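# Place the motor stator in the plastic tray pocket

## Task

Set the motor stator inside the plastic tray's pocket so it sits on the pocket floor, at rest, with the same orientation the reference picture "manual" shows, and with nothing tipped over.

## Robot and tools

Robot: one arm with six revolute joints and a two-finger gripper. A wrist block sticks out roughly 10 cm along the gripper's +x axis and turns with it. Two cameras are available: cam_low, fixed on a stand beside the table, and cam_wrist, on the hand. Both give 896x504 images.

Joint order. In every row and every per-joint result list the joints come in this order: shoulder lift, elbow, wrist 1, wrist 2, wrist 3, shoulder pan. Do not assume the usual base-to-tip order. Stated angle ranges: shoulder pan, shoulder lift and all three wrists -6.283 to 6.283 rad; elbow -3.142 to 3.142 rad. A real end may differ by up to 0.010 rad either way.

Frames. Hand positions, velocities, camera poses and the move targets' resulting poses are all given in the arm's base frame. That base sits at (0, 0, +0.457) m in the scene frame and is tilted. In base coordinates, straight up is (-0.812, -0.207, +0.545). The scene frame has its origin on the table under the base, +z up, and +y to the left when looking along +x. The gripper's fingers point along its +z axis and close along its y axis. end_effector_position is the point between the closed pads. Closed fingertips reach about 19 mm past it, and open ones about 6 mm. Printed hand pose can be a few cm off.

A row is 9 numbers, each in [-1, 1]: the six joint values in the order above, then gripper position, gripper force_limit, gripper speed. The six joint values are offsets, not poses: each counts from the Joint targets as they stood when that action (or move) began, never from the previous row. The scale is 1.0 = 2.222 rad. The gripper numbers are absolute commands. position +1 means fully open (85 mm); near -0.8 the pads touch; -1 closes until blocked. force_limit runs from -1 (soft, about 30 N per pad on a slow close) to +1 (about 100 N); speed runs from -1 (about 20 mm/s) through 0 (85) to +1 (150). Fast closes from well open give much stronger grips (120 to 245 N). All three start at +1. To keep the gripper unchanged, resend the last three gripper numbers; a 0 is a real command.

execute_actions(actions, cameras): actions is a list of actions; each action is a table of up to 15 rows, one per 1/30 s step, and a short table repeats its final row. An action is rejected if it would push a joint more than 0.010 rad beyond its range. Images return only for an empty actions list or when cameras names them (["all"], [] or a list of names).

move(target, speed, blend, stop_force, zero, blocking, cameras): target is one 9-number row, or a list of up to 15 rows sharing a 10 s budget; every row's joint offsets count from the same starting Joint targets. speed is the fastest joint's top rate in rad/s, 0.01 to 3.14 (default 0.5), one value or one per target. blend in rad rounds corners of a list; 0 stops at each. stop_force (3 to 120 N) ends the path on a wrist-force push; use a slow speed for touching, omit it when backing away from contact, and keep gripper numbers identical across a list. zero (default true) re-zeroes before the move. blocking=false returns early and cannot be combined with stop_force. The result adds a "move:" line: done, off_target, moving, held or fault, plus limits=held if steps were withheld. Neither done nor off_target proves contact or its absence.

wait(seconds 0 to 10), stop() brakes a running move (fingers continue), zoom_image(camera, region [x0,y0,x1,y1] pixels, at most 504 each way, on the newest image), show_instructions() shows the reference image, zero_wrist_force() re-zeroes the force sensor, finished_scene(scene) ends the current scene by its number and cannot be undone.

Reading results: Joint positions and velocities (rad, rad/s) in the joint order above; Joint targets are what the next offsets add to. Joint torques include the arm's own weight. Wrist force and torque are in the gripper's axes, with a line for the peak since last shown. object_status: 0 moving, 1 blocked while opening, 2 blocked while closing (a grip), 3 reached its command or pads met. position_measured is in counts: 3 open, 78 about 60 mm, 130 about 40 mm, 180 about 20 mm, 230 closed. "joint sent to its limit" and "joint command not followed" flag clipped commands. MOTOR HOT appears from 70 °C; 85 °C brakes the arm for 30 to 60 s.

Avoid: contact torque at a joint's limit (130 N m for the shoulders and elbow, 24.3 N m for each wrist) or an outside force near 150 N, which halt the arm for 10 s; driving targets past a firm contact, since this arm is stiff; fast moves into things; dropping a held part or releasing it while moving; squeezing it hard while it still rests on something; knocking anything over or off the table. Parts may occasionally be nudged by outside pushes. Grip with position -1 and confirm object_status 2 before lifting; lower gently onto the pocket floor and open before leaving.

Each tool is called after "Request:" as name(argument=value, ...) on one line, values as JSON.

Reference images:

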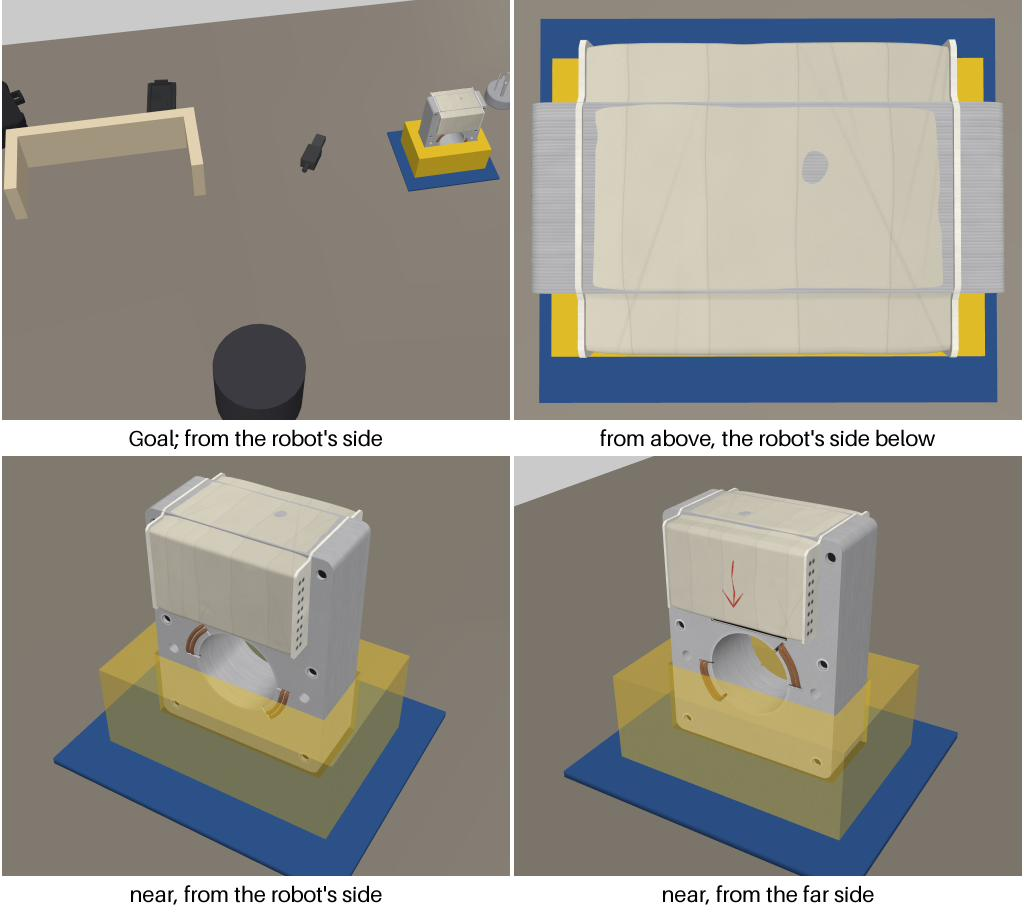

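## Session

Request:
execute_actions(actions=[])

Scene clock: 0.00 s.
end_effector_position=(+0.2630, +0.5998, -0.0134) position_measured=3 object_status=3 end_effector_quat_wxyz=(+0.093, -0.471, +0.604, -0.636)
Joint names: [shoulder lift, elbow, wrist 1, wrist 2, wrist 3, shoulder pan]
Joint positions: [-0.386 0.916 -0.89 -2.626 0.738 1.296]
Joint velocities: within noise
Joint torques (N m): no reading
Motor temperatures (°C): [36 30 36 48 38 39]
Wrist force (N): no reading
Wrist torque (N m): no reading
Wrist force, peak (N): no reading
Joint targets: [-0.386 0.916 -0.890 -2.626 0.738 1.296]
Tool commands: gripper/position=+1.0 gripper/force_limit=+1.0 gripper/speed=+1.0

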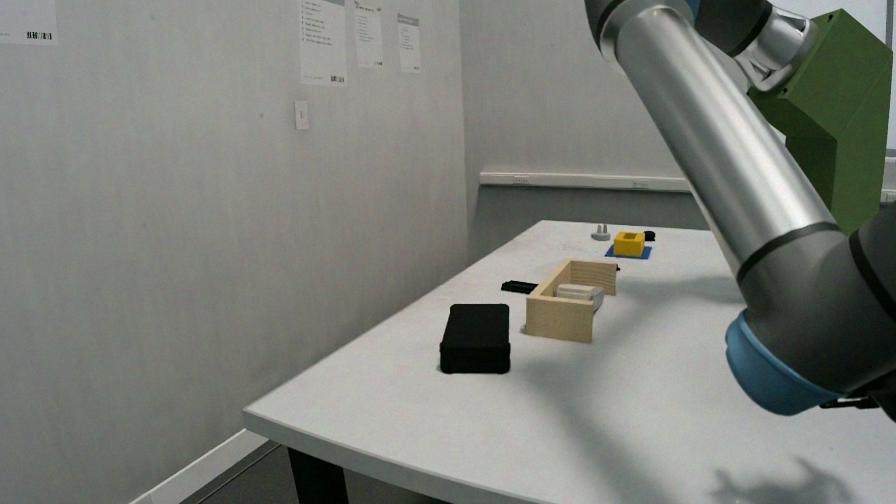

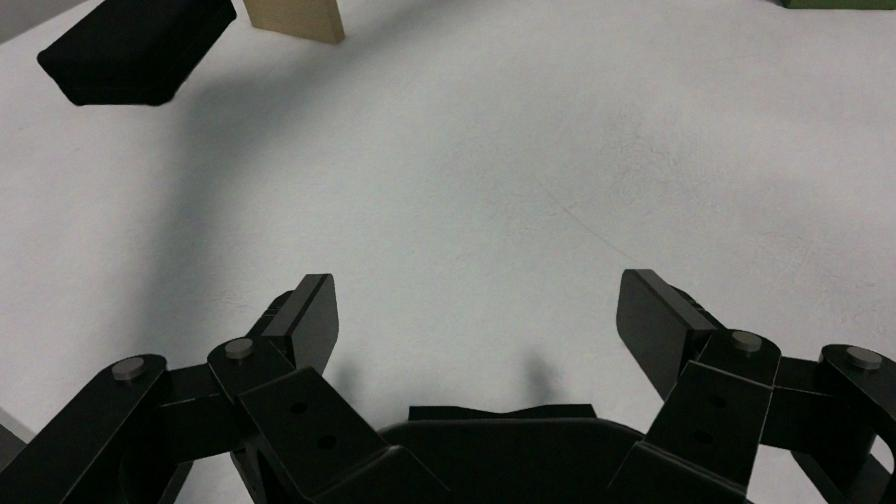

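Request:
zoom_image(camera="cam_low", region=[480, 200, 680, 360])

Request:
show_instructions()

Scaled by 2.520.

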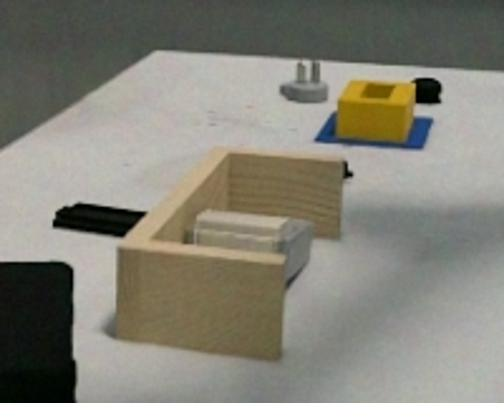

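Reference images for this scene: manual.

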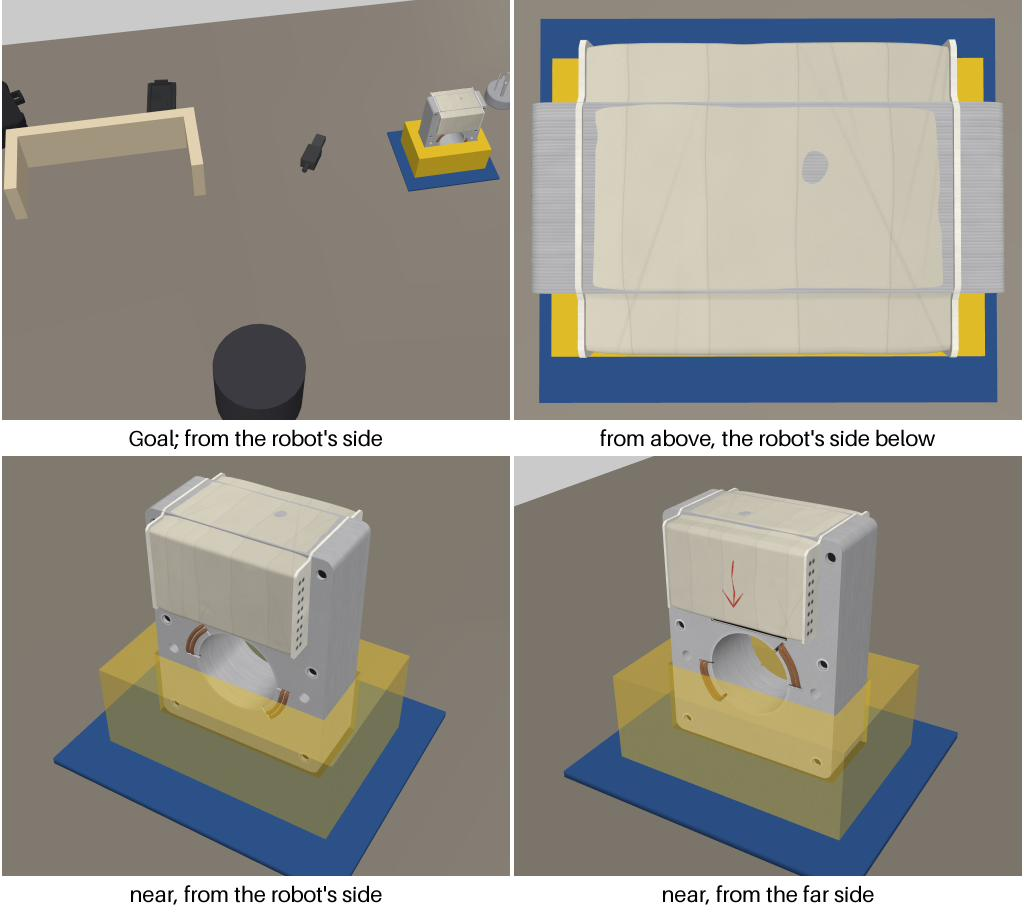

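Request:
move(target=[-0.6688, 0.6143, 0.4973, -0.9, -0.2988, 0, 1, 1, 1], speed=[1.0])

Scene clock: 19.20 s.
end_effector_position=(+0.2882, +0.6007, +0.0843) position_measured=3 object_status=3 end_effector_quat_wxyz=(-0.119, +0.551, -0.478, +0.674)
Joint names: [shoulder lift, elbow, wrist 1, wrist 2, wrist 3, shoulder pan]
Joint positions: [-0.567 1.082 -0.755 -2.869 0.657 1.296]
Joint torques (N m): [-40.99 -5.55 -0.09 -0.63 1.67 48.12]
Wrist force (N): [-0.5 1.1 0.0]
Wrist torque (N m): [0.13 0.08 0.00]
Wrist force, peak (N): [13.7 -22.0 -1.0]
Joint targets: [-0.567 1.082 -0.755 -2.869 0.657 1.296]
move: held (a check stopped the path); limits=held; the wrist 2 is farthest, 1.757 rad from its target
joint command not followed: on one or more control steps a check withheld the commanded joint targets, and the robot was not sent them on those steps.
cause: the commanded joint targets, or the way to them, would bring two parts of the arm too close to each other (its gripper and another part of the arm, with the joints along the arm from the wrist 1 to the wrist 3 between them, 9 mm apart when it was first held).

Request:
move(target=[-0.3299, 0.3681, -0.4253, 0.5846, -0.1157, -0.1332, 1, 1, 1], speed=[1.0])

Scene clock: 24.83 s.
end_effector_position=(+0.1093, +0.4168, +0.0765) position_measured=3 object_status=3 end_effector_quat_wxyz=(-0.178, -0.287, +0.929, -0.150)
Joint names: [shoulder lift, elbow, wrist 1, wrist 2, wrist 3, shoulder pan]
Joint positions: [-1.3 1.9 -1.7 -1.571 0.4 1]
Joint torques (N m): [-35.84 0.72 1.08 3.17 1.71 38.93]
Wrist force (N): [1.4 1.0 -0.3]
Wrist torque (N m): [0.34 -0.25 -0.04]
Wrist force, peak (N): [2.8 1.0 -0.3]
Joint targets: [-1.300 1.900 -1.700 -1.570 0.400 1.000]
move: done

Request:
move(target=[-0.2061, 0.1373, 0.6895, 0.9982, -0.117, -0.4293, 1, 1, 1], speed=[1.2])

Request:
move(target=[-0.0513, 0.0342, 0.1725, 0.2498, -0.0296, -0.1076, 1, 1, 1], speed=[0.8], cameras=["all"])

Scene clock: 28.47 s.
end_effector_position=(+0.3801, +0.3561, +0.2721) position_measured=3 object_status=3 end_effector_quat_wxyz=(-0.404, +0.727, +0.234, +0.504)
Joint names: [shoulder lift, elbow, wrist 1, wrist 2, wrist 3, shoulder pan]
Joint positions: [-1.758 2.205 -0.168 0.647 0.14 0.046]
Joint torques (N m): [-21.44 -10.64 1.62 0.08 1.67 17.82]
Wrist force (N): [-0.6 0.4 0.6]
Wrist torque (N m): [-0.18 0.27 0.20]
Wrist force, peak (N): [0.6 -1.6 1.8]
Joint targets: [-1.758 2.205 -0.168 0.648 0.140 0.046]
move: done

Scene clock: 29.70 s.
end_effector_position=(+0.4065, +0.1506, +0.1915) position_measured=3 object_status=3 end_effector_quat_wxyz=(-0.136, +0.878, -0.034, +0.457)
Joint names: [shoulder lift, elbow, wrist 1, wrist 2, wrist 3, shoulder pan]
Joint positions: [-1.872 2.281 0.215 1.202 0.074 -0.193]
Joint torques (N m): [-17.1 -10.96 2.15 1.47 1.88 15.32]
Wrist force (N): [0.3 2.4 0.0]
Wrist torque (N m): [0.24 0.21 0.30]
Wrist force, peak (N): [-0.4 4.4 -0.8]
Joint targets: [-1.872 2.281 0.215 1.203 0.074 -0.193]
move: done
camera_calibration:
cam_wrist: T_world_to_cam=[[0.0491117, -0.96251, -0.266761, 0.185511], [-0.830541, 0.108999, -0.546188, 0.438213], [0.554789, 0.24838, -0.794051, 0.0198231], [0, 0, 0, 1]] pos_world=[0.343846, 0.125868, 0.304575]

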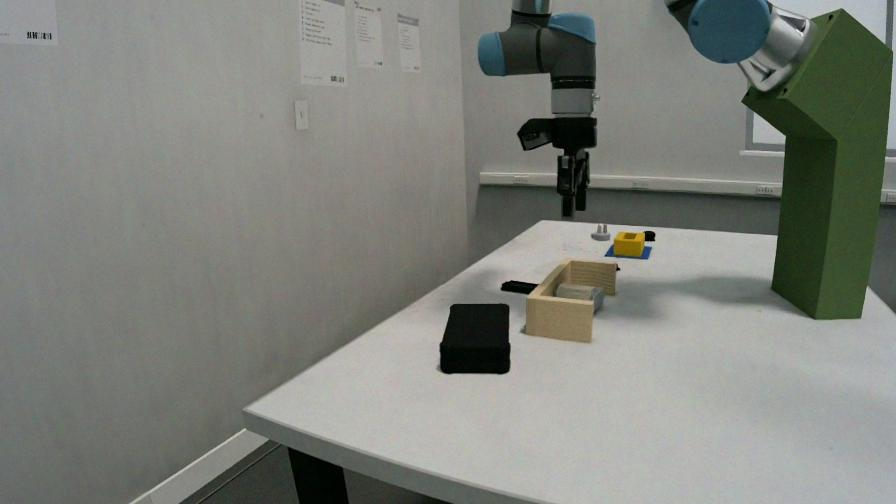

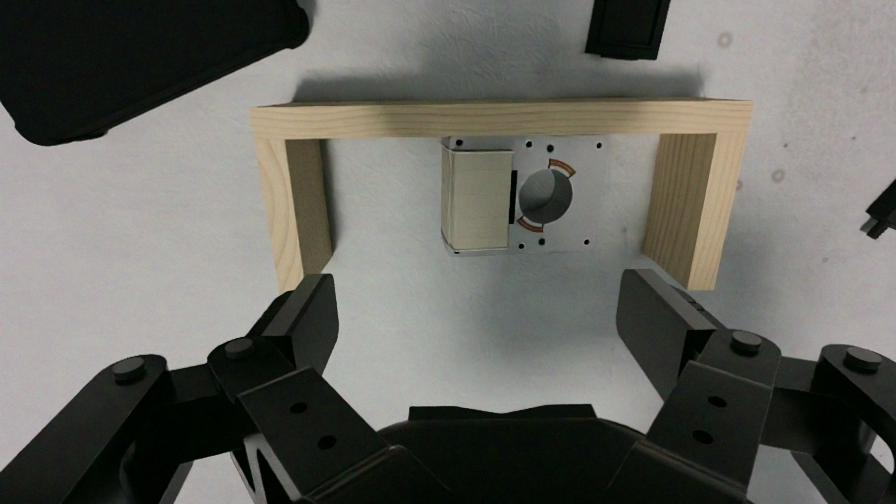

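Request:
zoom_image(camera="cam_wrist", region=[400, 90, 680, 290])

Request:
zoom_image(camera="cam_low", region=[500, 210, 680, 330])

Scaled by 1.800.

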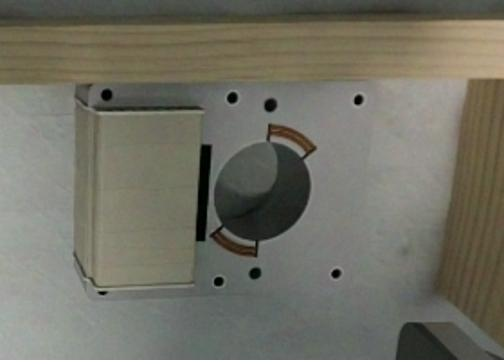

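Scaled by 2.800.

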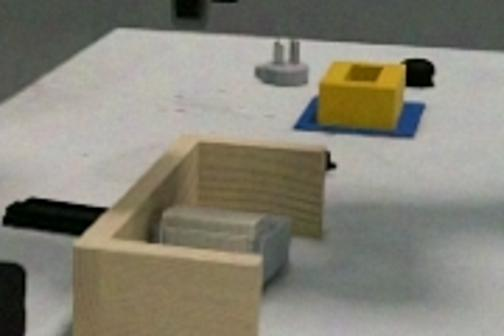

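Request:
zoom_image(camera="cam_wrist", region=[430, 125, 530, 265])

Request:
zoom_image(camera="cam_wrist", region=[510, 125, 630, 265])

Scaled by 3.600.

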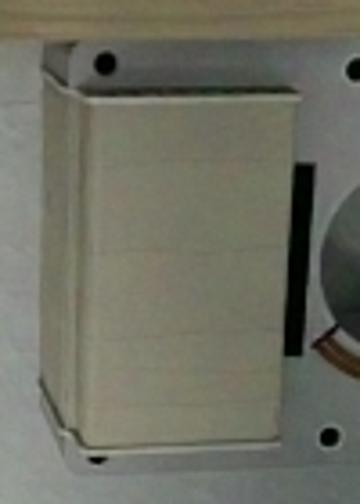

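Scaled by 3.600.

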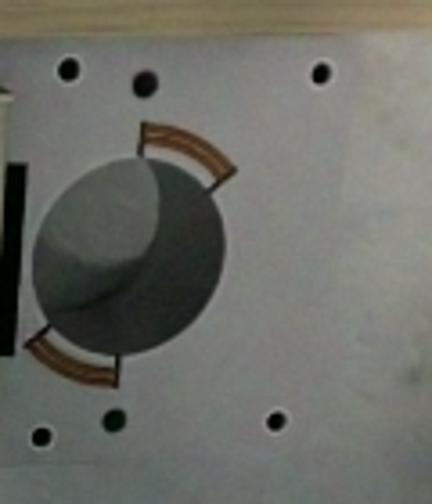

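Request:
move(target=[0.1520, 0.0163, -0.1616, -0.0221, 0.6895, -0.0273, 0.09, -1, -0.5], speed=[1.0], cameras=["cam_wrist"])

Scene clock: 56.87 s.
end_effector_position=(+0.4686, +0.1237, +0.0904) position_measured=118 object_status=3 end_effector_quat_wxyz=(-0.419, +0.597, -0.645, +0.227)
Joint names: [shoulder lift, elbow, wrist 1, wrist 2, wrist 3, shoulder pan]
Joint positions: [-1.535 2.318 -0.144 1.153 1.606 -0.254]
Joint torques (N m): [-40.51 2.58 5.02 1.32 1.12 12.84]
Wrist force (N): [0.2 2.3 0.2]
Wrist torque (N m): [0.24 0.21 0.34]
Wrist force, peak (N): [0.3 2.7 0.5]
Joint targets: [-1.535 2.317 -0.144 1.153 1.606 -0.254]
move: done
camera_calibration:
cam_wrist: T_world_to_cam=[[-0.592511, 0.186694, -0.78363, 0.334874], [-0.341962, 0.822485, 0.454512, 0.0299459], [0.729379, 0.537275, -0.423489, -0.239237], [0, 0, 0, 1]] pos_world=[0.383151, 0.0413867, 0.147493]
Images, in order (width x height): cam_wrist 896x504.

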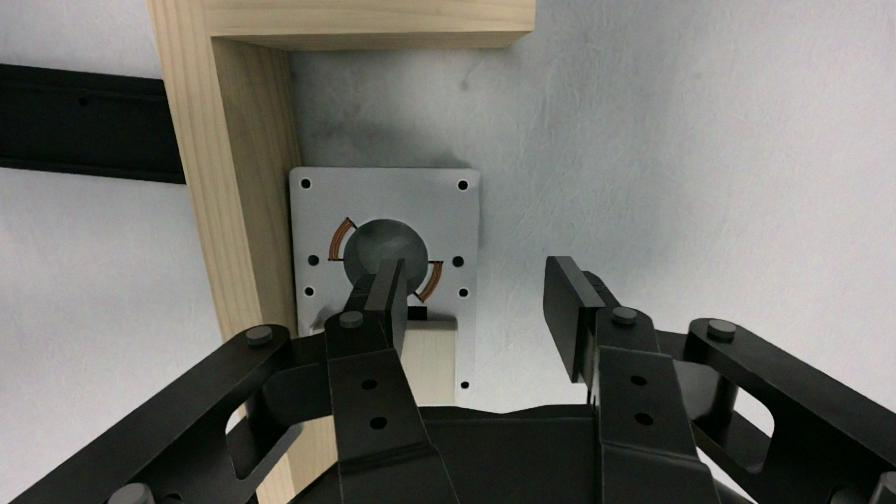

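Request:
move(target=[0.0551, -0.0352, -0.0279, 0.0296, 0.0230, 0.0361, 0.09, -1, -0.5], speed=[0.08], stop_force=6, cameras=["cam_wrist"])

Scene clock: 71.00 s.
end_effector_position=(+0.5021, +0.1371, +0.0721) position_measured=118 object_status=3 end_effector_quat_wxyz=(-0.419, +0.597, -0.645, +0.227)
Joint names: [shoulder lift, elbow, wrist 1, wrist 2, wrist 3, shoulder pan]
Joint positions: [-1.412 2.239 -0.206 1.219 1.657 -0.174]
Joint torques (N m): [-42.47 15.87 5.21 -2.19 -1.46 -7.39]
Wrist force (N): [0.2 2.2 0.0]
Wrist torque (N m): [0.23 0.20 0.14]
Wrist force, peak (N): [0.3 2.6 -0.4]
Joint targets: [-1.412 2.239 -0.206 1.219 1.657 -0.174]
move: done
camera_calibration:
cam_wrist: T_world_to_cam=[[-0.593394, 0.18719, -0.782843, 0.338185], [-0.340614, 0.822812, 0.454932, 0.0379381], [0.729292, 0.536601, -0.424492, -0.278434], [0, 0, 0, 1]] pos_world=[0.416659, 0.0548873, 0.129293]
Images, in order (width x height): cam_wrist 896x504.

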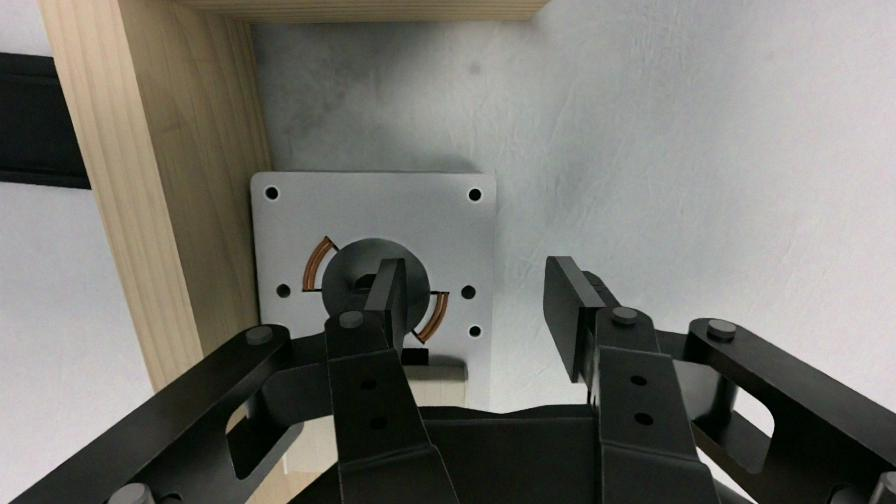

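Request:
zoom_image(camera="cam_wrist", region=[230, 150, 520, 380])

Scaled by 1.738.

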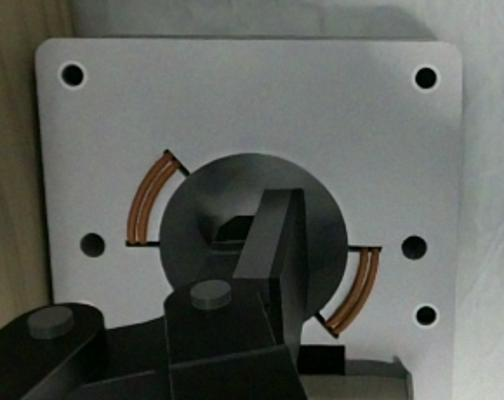

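Request:
move(target=[0.0235, -0.0149, -0.0110, 0.0077, 0.0059, 0.0097, 0.09, -1, -0.5], speed=[0.05], stop_force=5, cameras=["cam_wrist"])

Request:
zoom_image(camera="cam_wrist", region=[200, 150, 520, 380])

Scene clock: 76.97 s.
end_effector_position=(+0.5168, +0.1410, +0.0629) position_measured=118 object_status=3 end_effector_quat_wxyz=(-0.419, +0.597, -0.645, +0.227)
Joint names: [shoulder lift, elbow, wrist 1, wrist 2, wrist 3, shoulder pan]
Joint positions: [-1.36 2.206 -0.23 1.236 1.67 -0.152]
Joint torques (N m): [-42.39 15.22 5.11 -1.79 -0.98 -7.17]
Wrist force (N): [0.3 1.9 -0.1]
Wrist torque (N m): [0.16 0.18 0.15]
Wrist force, peak (N): [0.7 2.5 -0.1]
Joint targets: [-1.360 2.206 -0.230 1.236 1.670 -0.152]
move: done
camera_calibration:
cam_wrist: T_world_to_cam=[[-0.592762, 0.186935, -0.783383, 0.338701], [-0.341392, 0.822658, 0.454627, 0.0443471], [0.729441, 0.536926, -0.423822, -0.295356], [0, 0, 0, 1]] pos_world=[0.431354, 0.0587871, 0.119993]
Images, in order (width x height): cam_wrist 896x504.

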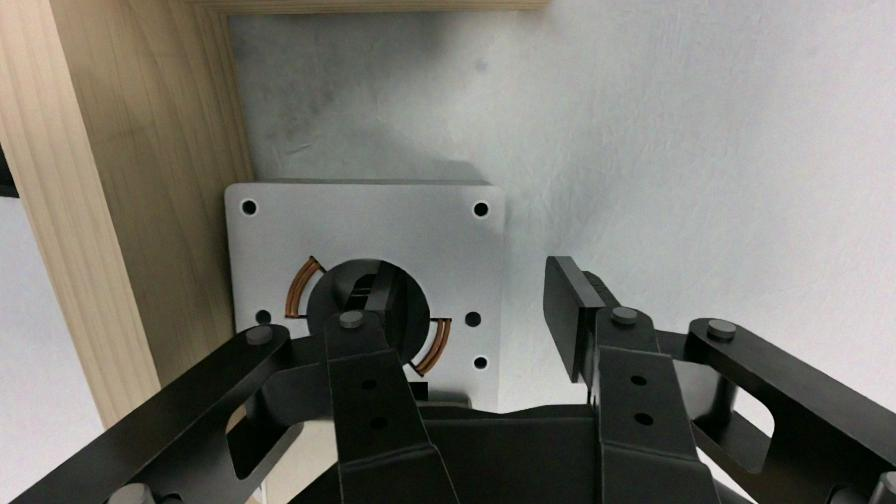

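Scaled by 1.575.

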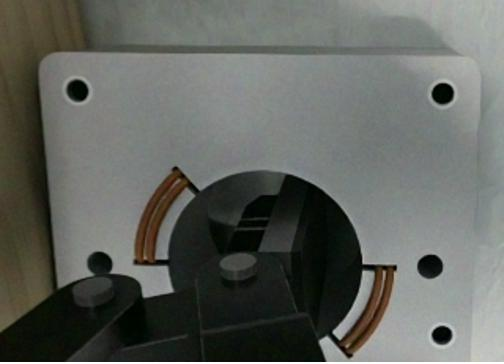

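Request:
execute_actions(actions=[[[0,0,0,0,0,0,-1,-1,-1]],[[0,0,0,0,0,0,-1,-1,-1]],[[0,0,0,0,0,0,-1,-1,-1]]], cameras=["cam_wrist"])

Scene clock: 80.70 s.
end_effector_position=(+0.5168, +0.1410, +0.0629) position_measured=167 object_status=2 end_effector_quat_wxyz=(-0.419, +0.597, -0.645, +0.227)
Joint names: [shoulder lift, elbow, wrist 1, wrist 2, wrist 3, shoulder pan]
Joint positions: [-1.36 2.206 -0.23 1.236 1.67 -0.152]
Joint torques (N m): [-33.37 8.19 0.12 -0.43 -0.89 -5.96]
Wrist force (N): [0.5 3.4 -6.5]
Wrist torque (N m): [0.18 0.13 0.29]
Wrist force, peak (N): [0.4 3.5 -6.7]
Joint targets: [-1.360 2.206 -0.230 1.236 1.670 -0.152]
Step readings (joint positions):
0: [-1.360 2.206 -0.230 1.236 1.670 -0.152]
1: [-1.360 2.206 -0.230 1.236 1.670 -0.152]
2: [-1.360 2.206 -0.230 1.236 1.670 -0.152]
4: [-1.360 2.206 -0.230 1.236 1.670 -0.152]
8: [-1.360 2.206 -0.230 1.236 1.670 -0.152]
15: [-1.360 2.206 -0.230 1.236 1.670 -0.152]
16: [-1.360 2.206 -0.230 1.236 1.670 -0.152]
17: [-1.360 2.206 -0.230 1.236 1.670 -0.152]
19: [-1.360 2.206 -0.230 1.236 1.670 -0.152]
23: [-1.360 2.206 -0.230 1.236 1.670 -0.152]
30: [-1.360 2.206 -0.230 1.236 1.670 -0.152]
31: [-1.360 2.206 -0.230 1.236 1.670 -0.152]
32: [-1.360 2.206 -0.230 1.236 1.670 -0.152]
34: [-1.360 2.206 -0.230 1.236 1.670 -0.152]
38: [-1.360 2.206 -0.230 1.236 1.670 -0.152]
45: [-1.360 2.206 -0.230 1.236 1.670 -0.152]
camera_calibration:
cam_wrist: T_world_to_cam=[[-0.592847, 0.186957, -0.783313, 0.338728], [-0.341313, 0.822667, 0.454671, 0.0443073], [0.72941, 0.536905, -0.423904, -0.295332], [0, 0, 0, 1]] pos_world=[0.431354, 0.058787, 0.119993]
Images, in order (width x height): cam_wrist 896x504.

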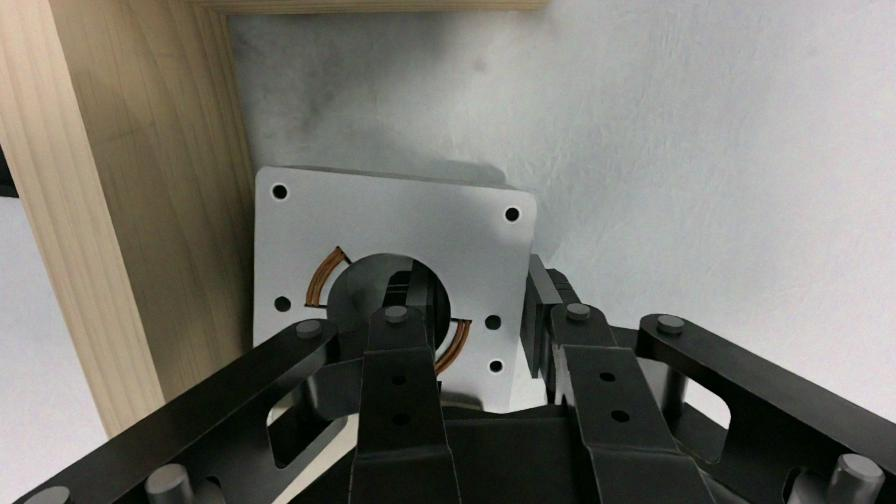

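Request:
move(target=[0.0210, 0.0487, -0.0715, 0.0069, 0.0051, 0.0082, -1, -1, -1], speed=[0.1], cameras=["cam_wrist"])

Scene clock: 84.40 s.
end_effector_position=(+0.4866, +0.1504, +0.0214) position_measured=167 object_status=2 end_effector_quat_wxyz=(-0.419, +0.597, -0.645, +0.227) end_effector_velocity=(+0.001, +0.000, +0.001) end_effector_angular_velocity=(+0.000, +0.002, -0.001)
Joint names: [shoulder lift, elbow, wrist 1, wrist 2, wrist 3, shoulder pan]
Joint positions: [-1.313 2.315 -0.39 1.252 1.682 -0.134]
Joint velocities: [-0.001 -0.003 0.006 0 0 0]
Joint torques (N m): [-38.01 1.06 5.08 0.67 0.98 6.71]
Wrist force (N): [0.8 2.6 1.1]
Wrist torque (N m): [0.27 0.21 0.18]
Wrist force, peak (N): [0.0 -5.4 -15.2]
Joint targets: [-1.313 2.314 -0.389 1.252 1.682 -0.134]
move: done
camera_calibration:
cam_wrist: T_world_to_cam=[[-0.592619, 0.18717, -0.783435, 0.286404], [-0.341007, 0.822866, 0.45454, 0.044975], [0.729738, 0.536526, -0.42382, -0.295982], [0, 0, 0, 1]] pos_world=[0.401055, 0.0681876, 0.0784926]
Images, in order (width x height): cam_wrist 896x504.

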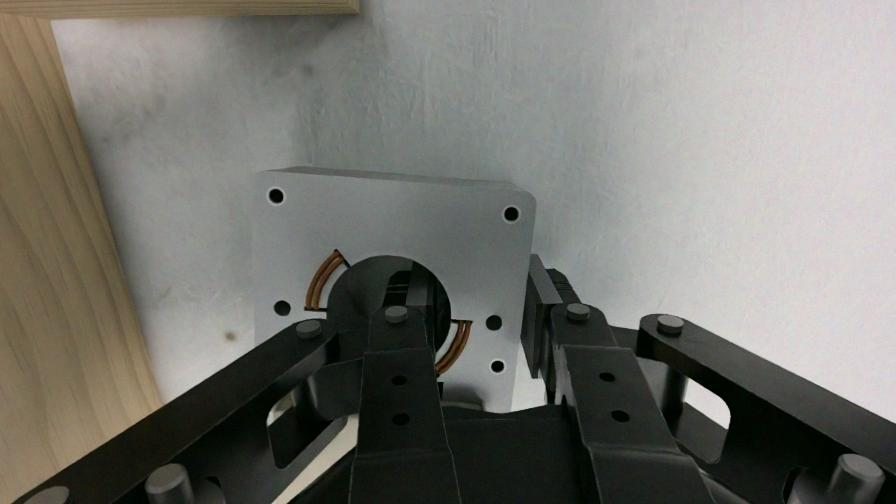

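Request:
move(target=[0.0049, 0.0113, -0.0165, 0.0016, -0.0416, 0.0019, -1, -1, -1], speed=[0.1])

Request:
execute_actions(actions=[[[0,0,0,0,0,0,0.1,-1,-0.5]],[[0,0,0,0,0,0,0.1,-1,-0.5]]], cameras=["cam_wrist"])

Scene clock: 87.17 s.
end_effector_position=(+0.4788, +0.1524, +0.0128) position_measured=167 object_status=2 end_effector_quat_wxyz=(-0.408, +0.627, -0.616, +0.247)
Joint names: [shoulder lift, elbow, wrist 1, wrist 2, wrist 3, shoulder pan]
Joint positions: [-1.302 2.34 -0.426 1.255 1.589 -0.13]
Joint torques (N m): [-27.33 3.97 5.11 1.42 1.58 11.76]
Wrist force (N): [0.3 0.5 1.9]
Wrist torque (N m): [0.20 0.25 0.28]
Wrist force, peak (N): [1.5 4.2 0.4]
Joint targets: [-1.302 2.339 -0.426 1.255 1.589 -0.130]
move: done

Scene clock: 88.37 s.
end_effector_position=(+0.4789, +0.1524, +0.0128) position_measured=117 object_status=3 end_effector_quat_wxyz=(-0.408, +0.627, -0.616, +0.247)
Joint names: [shoulder lift, elbow, wrist 1, wrist 2, wrist 3, shoulder pan]
Joint positions: [-1.302 2.339 -0.426 1.255 1.589 -0.13]
Joint torques (N m): [-40.69 0.99 5.07 -1.71 1.86 -0.48]
Wrist force (N): [0.0 2.1 0.0]
Wrist torque (N m): [0.20 0.25 0.22]
Wrist force, peak (N): [0.1 2.5 -0.1]
Joint targets: [-1.302 2.339 -0.426 1.255 1.589 -0.130]
Step readings (joint positions):
0: [-1.302 2.340 -0.426 1.255 1.589 -0.130]
1: [-1.302 2.340 -0.426 1.255 1.589 -0.130]
2: [-1.302 2.340 -0.426 1.255 1.589 -0.130]
4: [-1.302 2.340 -0.426 1.255 1.589 -0.130]
8: [-1.302 2.339 -0.426 1.255 1.589 -0.130]
15: [-1.302 2.339 -0.426 1.255 1.589 -0.130]
16: [-1.302 2.339 -0.426 1.255 1.589 -0.130]
17: [-1.302 2.339 -0.426 1.255 1.589 -0.130]
19: [-1.302 2.339 -0.426 1.255 1.589 -0.130]
23: [-1.302 2.339 -0.426 1.255 1.589 -0.130]
30: [-1.302 2.339 -0.426 1.255 1.589 -0.130]
camera_calibration:
cam_wrist: T_world_to_cam=[[-0.584167, 0.0952712, -0.806022, 0.285006], [-0.392308, 0.836228, 0.383168, 0.0680284], [0.710523, 0.540043, -0.451121, -0.286089], [0, 0, 0, 1]] pos_world=[0.396452, 0.0704601, 0.0745944]
Images, in order (width x height): cam_wrist 896x504.

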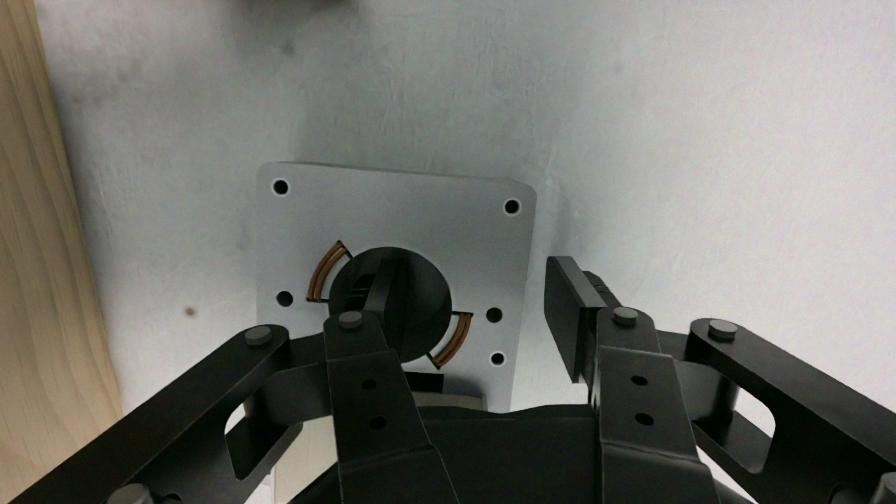

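Request:
move(target=[[-0.1179, 0.0669, 0.0641, -0.0468, -0.0351, -0.0574, 0.1, -1, -0.5], [0.0002, -0.1305, 0.2062, 0.3780, 0.2064, 0.2406, 1, 0, -0.5]], speed=[0.3, 0.8], blend=[0.05, 0], cameras=["cam_wrist"])

Scene clock: 100.23 s.
end_effector_position=(+0.4473, +0.1968, +0.0783) position_measured=3 object_status=0 end_effector_quat_wxyz=(+0.270, -0.534, +0.721, -0.351)
Joint names: [shoulder lift, elbow, wrist 1, wrist 2, wrist 3, shoulder pan]
Joint positions: [-1.302 2.049 0.032 2.095 2.048 0.405]
Joint torques (N m): [-48.24 -3.4 2.44 2.85 1.23 26.22]
Wrist force (N): [0.5 2.1 -0.2]
Wrist torque (N m): [0.23 0.05 0.22]
Wrist force, peak (N): [0.2 3.0 -1.2]
Joint targets: [-1.302 2.049 0.032 2.095 2.048 0.405]
move: done
camera_calibration:
cam_wrist: T_world_to_cam=[[-0.589988, 0.193129, -0.783974, 0.296722], [0.00215184, 0.971344, 0.237668, -0.198163], [0.807409, 0.138534, -0.573497, -0.212803], [0, 0, 0, 1]] pos_world=[0.347308, 0.164659, 0.157677]
Images, in order (width x height): cam_wrist 896x504.

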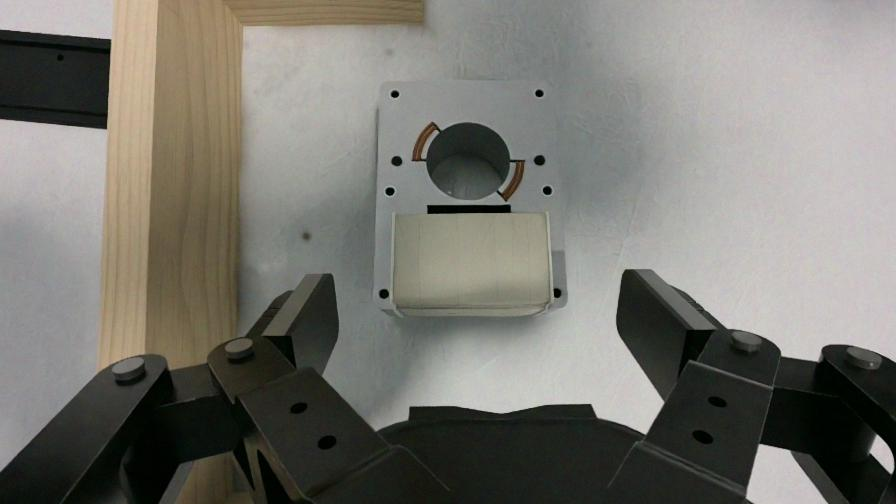

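Request:
move(target=[0.0627, -0.0240, -0.0551, -0.0330, -0.0356, -0.0457, 1, 0, -0.5], speed=[0.08], stop_force=7, cameras=["all"])

Scene clock: 105.93 s.
end_effector_position=(+0.5044, +0.1802, +0.0324) position_measured=3 object_status=3 end_effector_quat_wxyz=(+0.269, -0.534, +0.721, -0.351)
Joint names: [shoulder lift, elbow, wrist 1, wrist 2, wrist 3, shoulder pan]
Joint positions: [-1.163 1.996 -0.09 2.022 1.969 0.303]
Joint torques (N m): [-46.31 16.99 5.68 2.83 1.76 24.6]
Wrist force (N): [0.6 2.3 -0.1]
Wrist torque (N m): [0.25 0.05 0.20]
Wrist force, peak (N): [0.5 2.5 -0.1]
Joint targets: [-1.163 1.996 -0.090 2.022 1.969 0.303]
move: done
camera_calibration:
cam_wrist: T_world_to_cam=[[-0.590464, 0.193124, -0.783616, 0.297767], [0.00254864, 0.971389, 0.237481, -0.171496], [0.80706, 0.138227, -0.574063, -0.282697], [0, 0, 0, 1]] pos_world=[0.404411, 0.148159, 0.111776]

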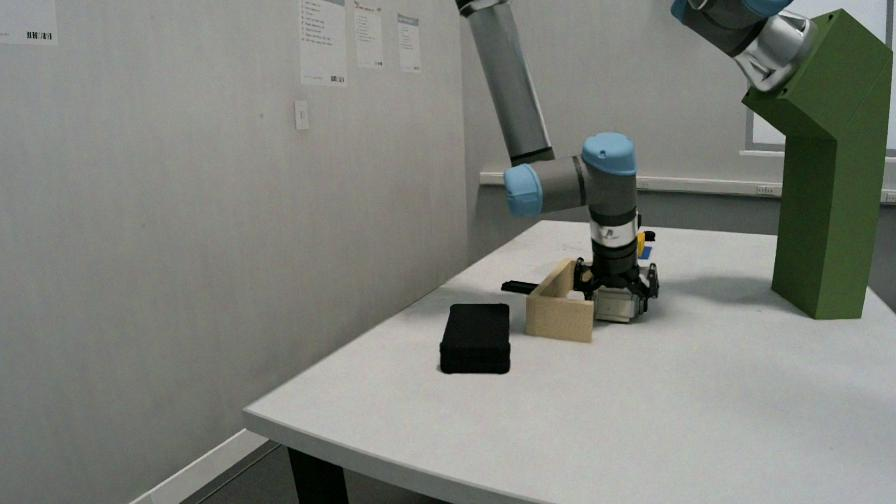

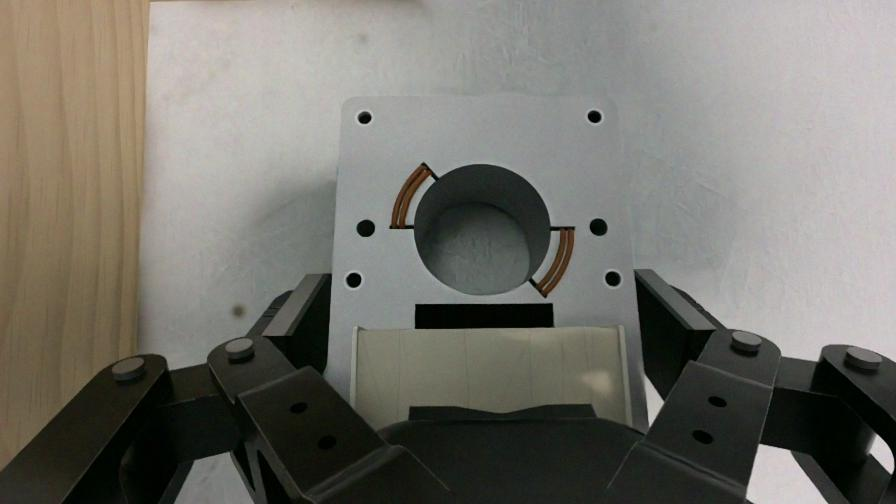

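Request:
execute_actions(actions=[[[0,0,0,0,0,0,-1,0.3,-1]],[[0,0,0,0,0,0,-1,0.3,-1]],[[0,0,0,0,0,0,-1,0.3,-1]]])

Scene clock: 109.70 s.
end_effector_position=(+0.5044, +0.1802, +0.0324) position_measured=39 object_status=2 end_effector_quat_wxyz=(+0.269, -0.534, +0.721, -0.351)
Joint names: [shoulder lift, elbow, wrist 1, wrist 2, wrist 3, shoulder pan]
Joint positions: [-1.163 1.996 -0.09 2.022 1.969 0.303]
Joint torques (N m): [-19.77 -0.86 -2.42 -1.74 -0.39 8.05]
Wrist force (N): [7.7 0.4 -33.2]
Wrist torque (N m): [0.46 -0.55 0.29]
Wrist force, peak (N): [7.7 0.0 -33.4]
Joint targets: [-1.163 1.996 -0.090 2.022 1.969 0.303]
Step readings (joint positions):
0: [-1.163 1.996 -0.090 2.022 1.969 0.303]
1: [-1.163 1.996 -0.090 2.022 1.969 0.303]
2: [-1.163 1.996 -0.090 2.022 1.969 0.303]
4: [-1.163 1.996 -0.090 2.022 1.969 0.303]
8: [-1.163 1.996 -0.090 2.022 1.969 0.303]
15: [-1.163 1.996 -0.090 2.022 1.969 0.303]
16: [-1.163 1.996 -0.090 2.022 1.969 0.303]
17: [-1.163 1.996 -0.090 2.022 1.969 0.303]
19: [-1.163 1.996 -0.090 2.022 1.969 0.303]
23: [-1.163 1.996 -0.090 2.022 1.969 0.303]
30: [-1.163 1.996 -0.090 2.022 1.969 0.303]
31: [-1.163 1.996 -0.090 2.022 1.969 0.303]
32: [-1.163 1.996 -0.090 2.022 1.969 0.303]
34: [-1.163 1.996 -0.090 2.022 1.969 0.303]
38: [-1.163 1.996 -0.090 2.022 1.969 0.303]
45: [-1.163 1.996 -0.090 2.022 1.969 0.303]

Request:
move(target=[-0.1569, 0.0968, 0.0632, 0.0075, 0.0077, 0.0105, -1, 0.3, -1], speed=[0.2], cameras=["all"])

Scene clock: 129.37 s.
end_effector_position=(+0.3969, +0.1530, +0.1048) position_measured=39 object_status=2 end_effector_quat_wxyz=(+0.270, -0.534, +0.720, -0.351)
Joint names: [shoulder lift, elbow, wrist 1, wrist 2, wrist 3, shoulder pan]
Joint positions: [-1.511 2.211 0.05 2.039 1.986 0.327]
Joint torques (N m): [-24.26 -1.08 2.07 2.7 0.41 13.86]
Wrist force (N): [-4.8 1.9 9.9]
Wrist torque (N m): [0.20 0.16 0.06]
Wrist force, peak (N): [8.4 1.0 -34.1]
Joint targets: [-1.511 2.211 0.050 2.038 1.986 0.327]
move: done
camera_calibration:
cam_wrist: T_world_to_cam=[[-0.590193, 0.192789, -0.783903, 0.296309], [0.00175429, 0.971368, 0.237572, -0.161675], [0.80726, 0.138838, -0.573633, -0.150811], [0, 0, 0, 1]] pos_world=[0.296907, 0.12086, 0.184177]

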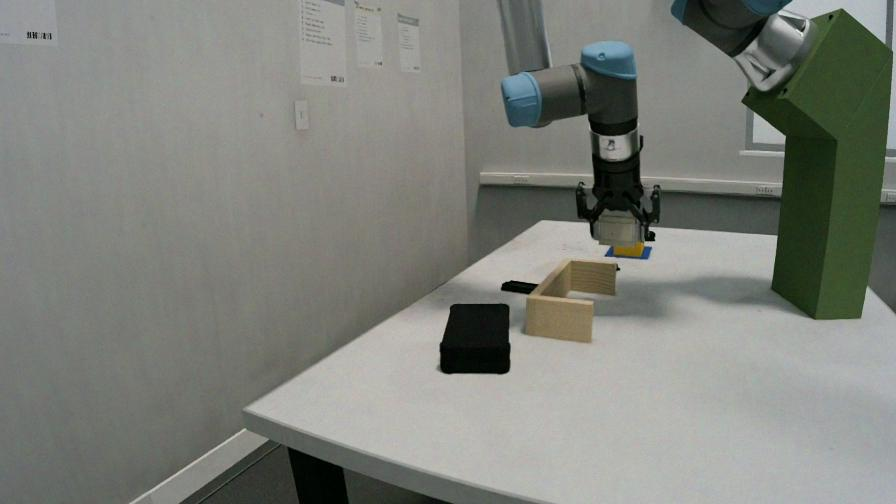

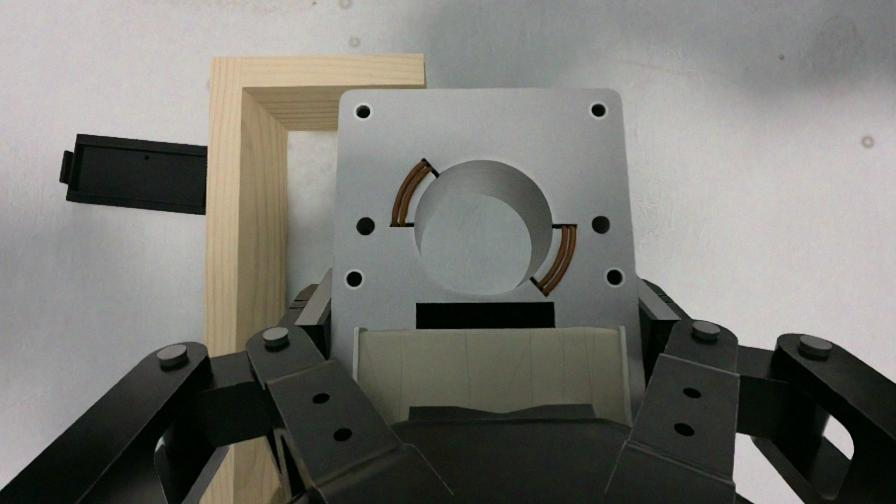

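Request:
move(target=[[-0.1076, 0.0401, 0.1132, -0.5783, -0.2039, -0.3555, -1, 0.3, -1], [0.0950, -0.0455, 0.1697, -0.8677, -0.3060, -0.5333, -1, 0.3, -1]], speed=[0.7, 0.7], blend=[0.15, 0], cameras=["all"])

Scene clock: 134.37 s.
end_effector_position=(+0.4897, +0.0278, +0.2286) position_measured=39 object_status=2 end_effector_quat_wxyz=(+0.669, -0.443, +0.597, +0.025)
Joint names: [shoulder lift, elbow, wrist 1, wrist 2, wrist 3, shoulder pan]
Joint positions: [-1.3 2.11 0.427 0.111 1.306 -0.858]
Joint torques (N m): [-20.76 6.62 -0.2 -4.62 0.88 -17.53]
Wrist force (N): [7.0 1.5 9.3]
Wrist torque (N m): [0.31 0.22 0.30]
Wrist force, peak (N): [6.8 1.9 9.4]
Joint targets: [-1.300 2.110 0.427 0.110 1.306 -0.858]
move: done
camera_calibration:
cam_wrist: T_world_to_cam=[[-0.575993, 0.600217, -0.554952, 0.401615], [-0.536276, 0.234921, 0.810691, 0.0833163], [0.616961, 0.764559, 0.18657, -0.235256], [0, 0, 0, 1]] pos_world=[0.421152, -0.0807616, 0.199225]

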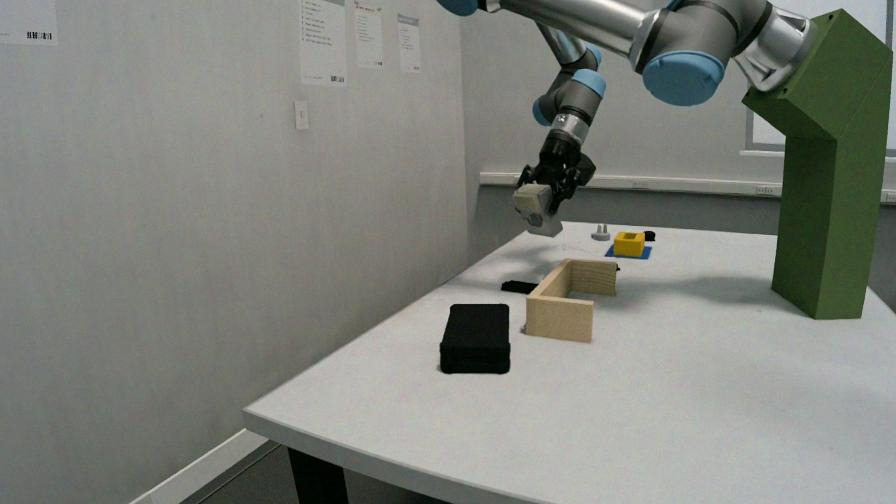

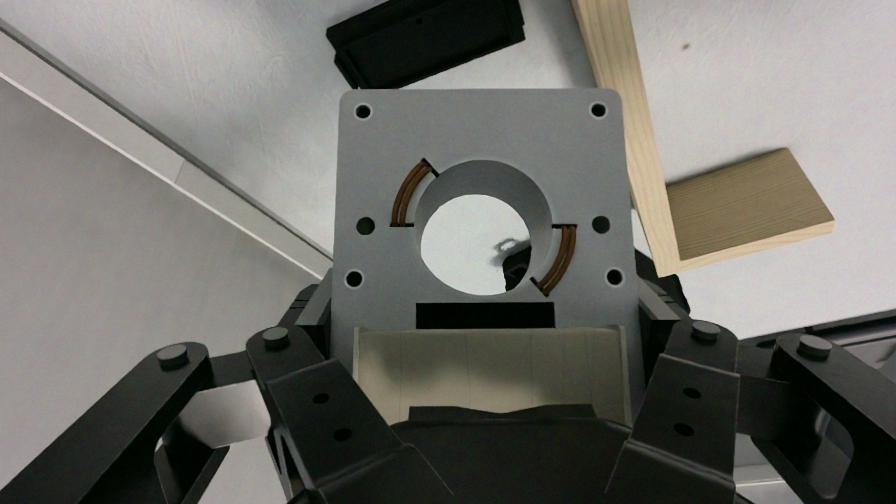

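Request:
move(target=[0.5002, -0.0852, 0.0565, -0.2892, -0.1018, -0.1775, -1, 0.3, -1], speed=[0.6], cameras=["all"])

Scene clock: 137.83 s.
end_effector_position=(+0.4510, -0.2353, +0.0190) position_measured=39 object_status=2 end_effector_quat_wxyz=(+0.825, +0.096, +0.547, +0.102)
Joint names: [shoulder lift, elbow, wrist 1, wrist 2, wrist 3, shoulder pan]
Joint positions: [-0.189 1.921 0.553 -0.532 1.08 -1.253]
Joint torques (N m): [-14.74 13.08 -2.3 -3.73 1.85 -29.96]
Wrist force (N): [10.3 1.1 6.4]
Wrist torque (N m): [0.30 0.19 0.42]
Wrist force, peak (N): [12.4 -1.3 3.4]
Joint targets: [-0.189 1.921 0.553 -0.532 1.080 -1.253]
move: done
camera_calibration:
cam_wrist: T_world_to_cam=[[-0.0809168, 0.959457, 0.269992, 0.266555], [-0.682158, -0.250809, 0.686844, 0.248095], [0.726714, -0.1286, 0.674796, -0.240107], [0, 0, 0, 1]] pos_world=[0.365298, -0.224401, -0.0803469]

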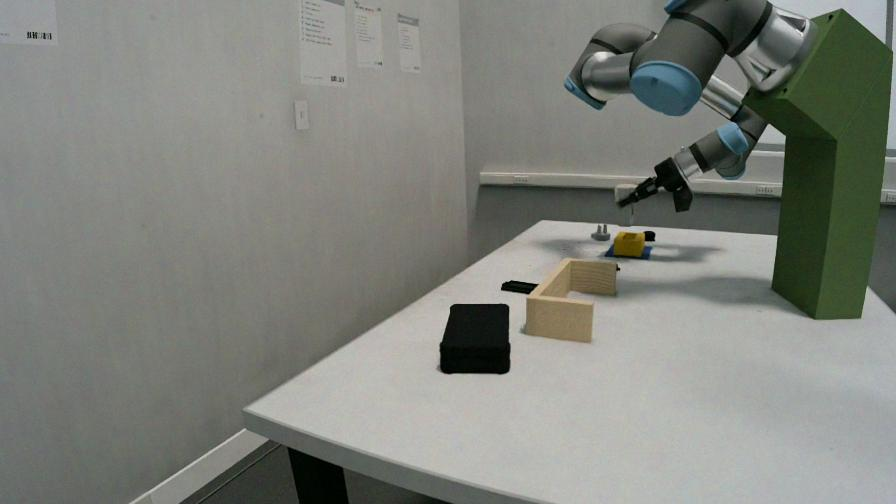

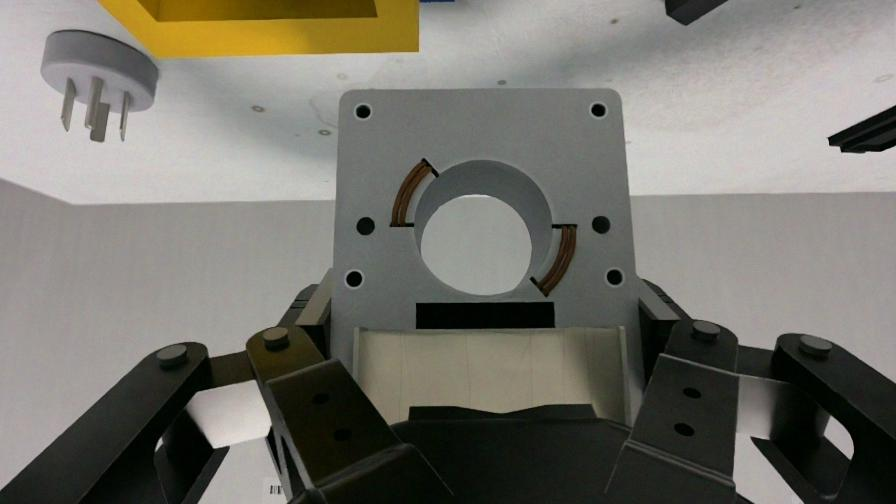

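Request:
zoom_image(camera="cam_wrist", region=[60, 0, 480, 120])

Scaled by 1.200.

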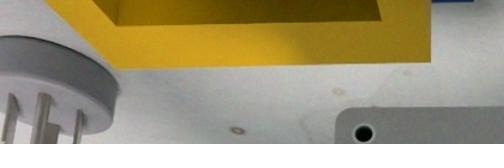

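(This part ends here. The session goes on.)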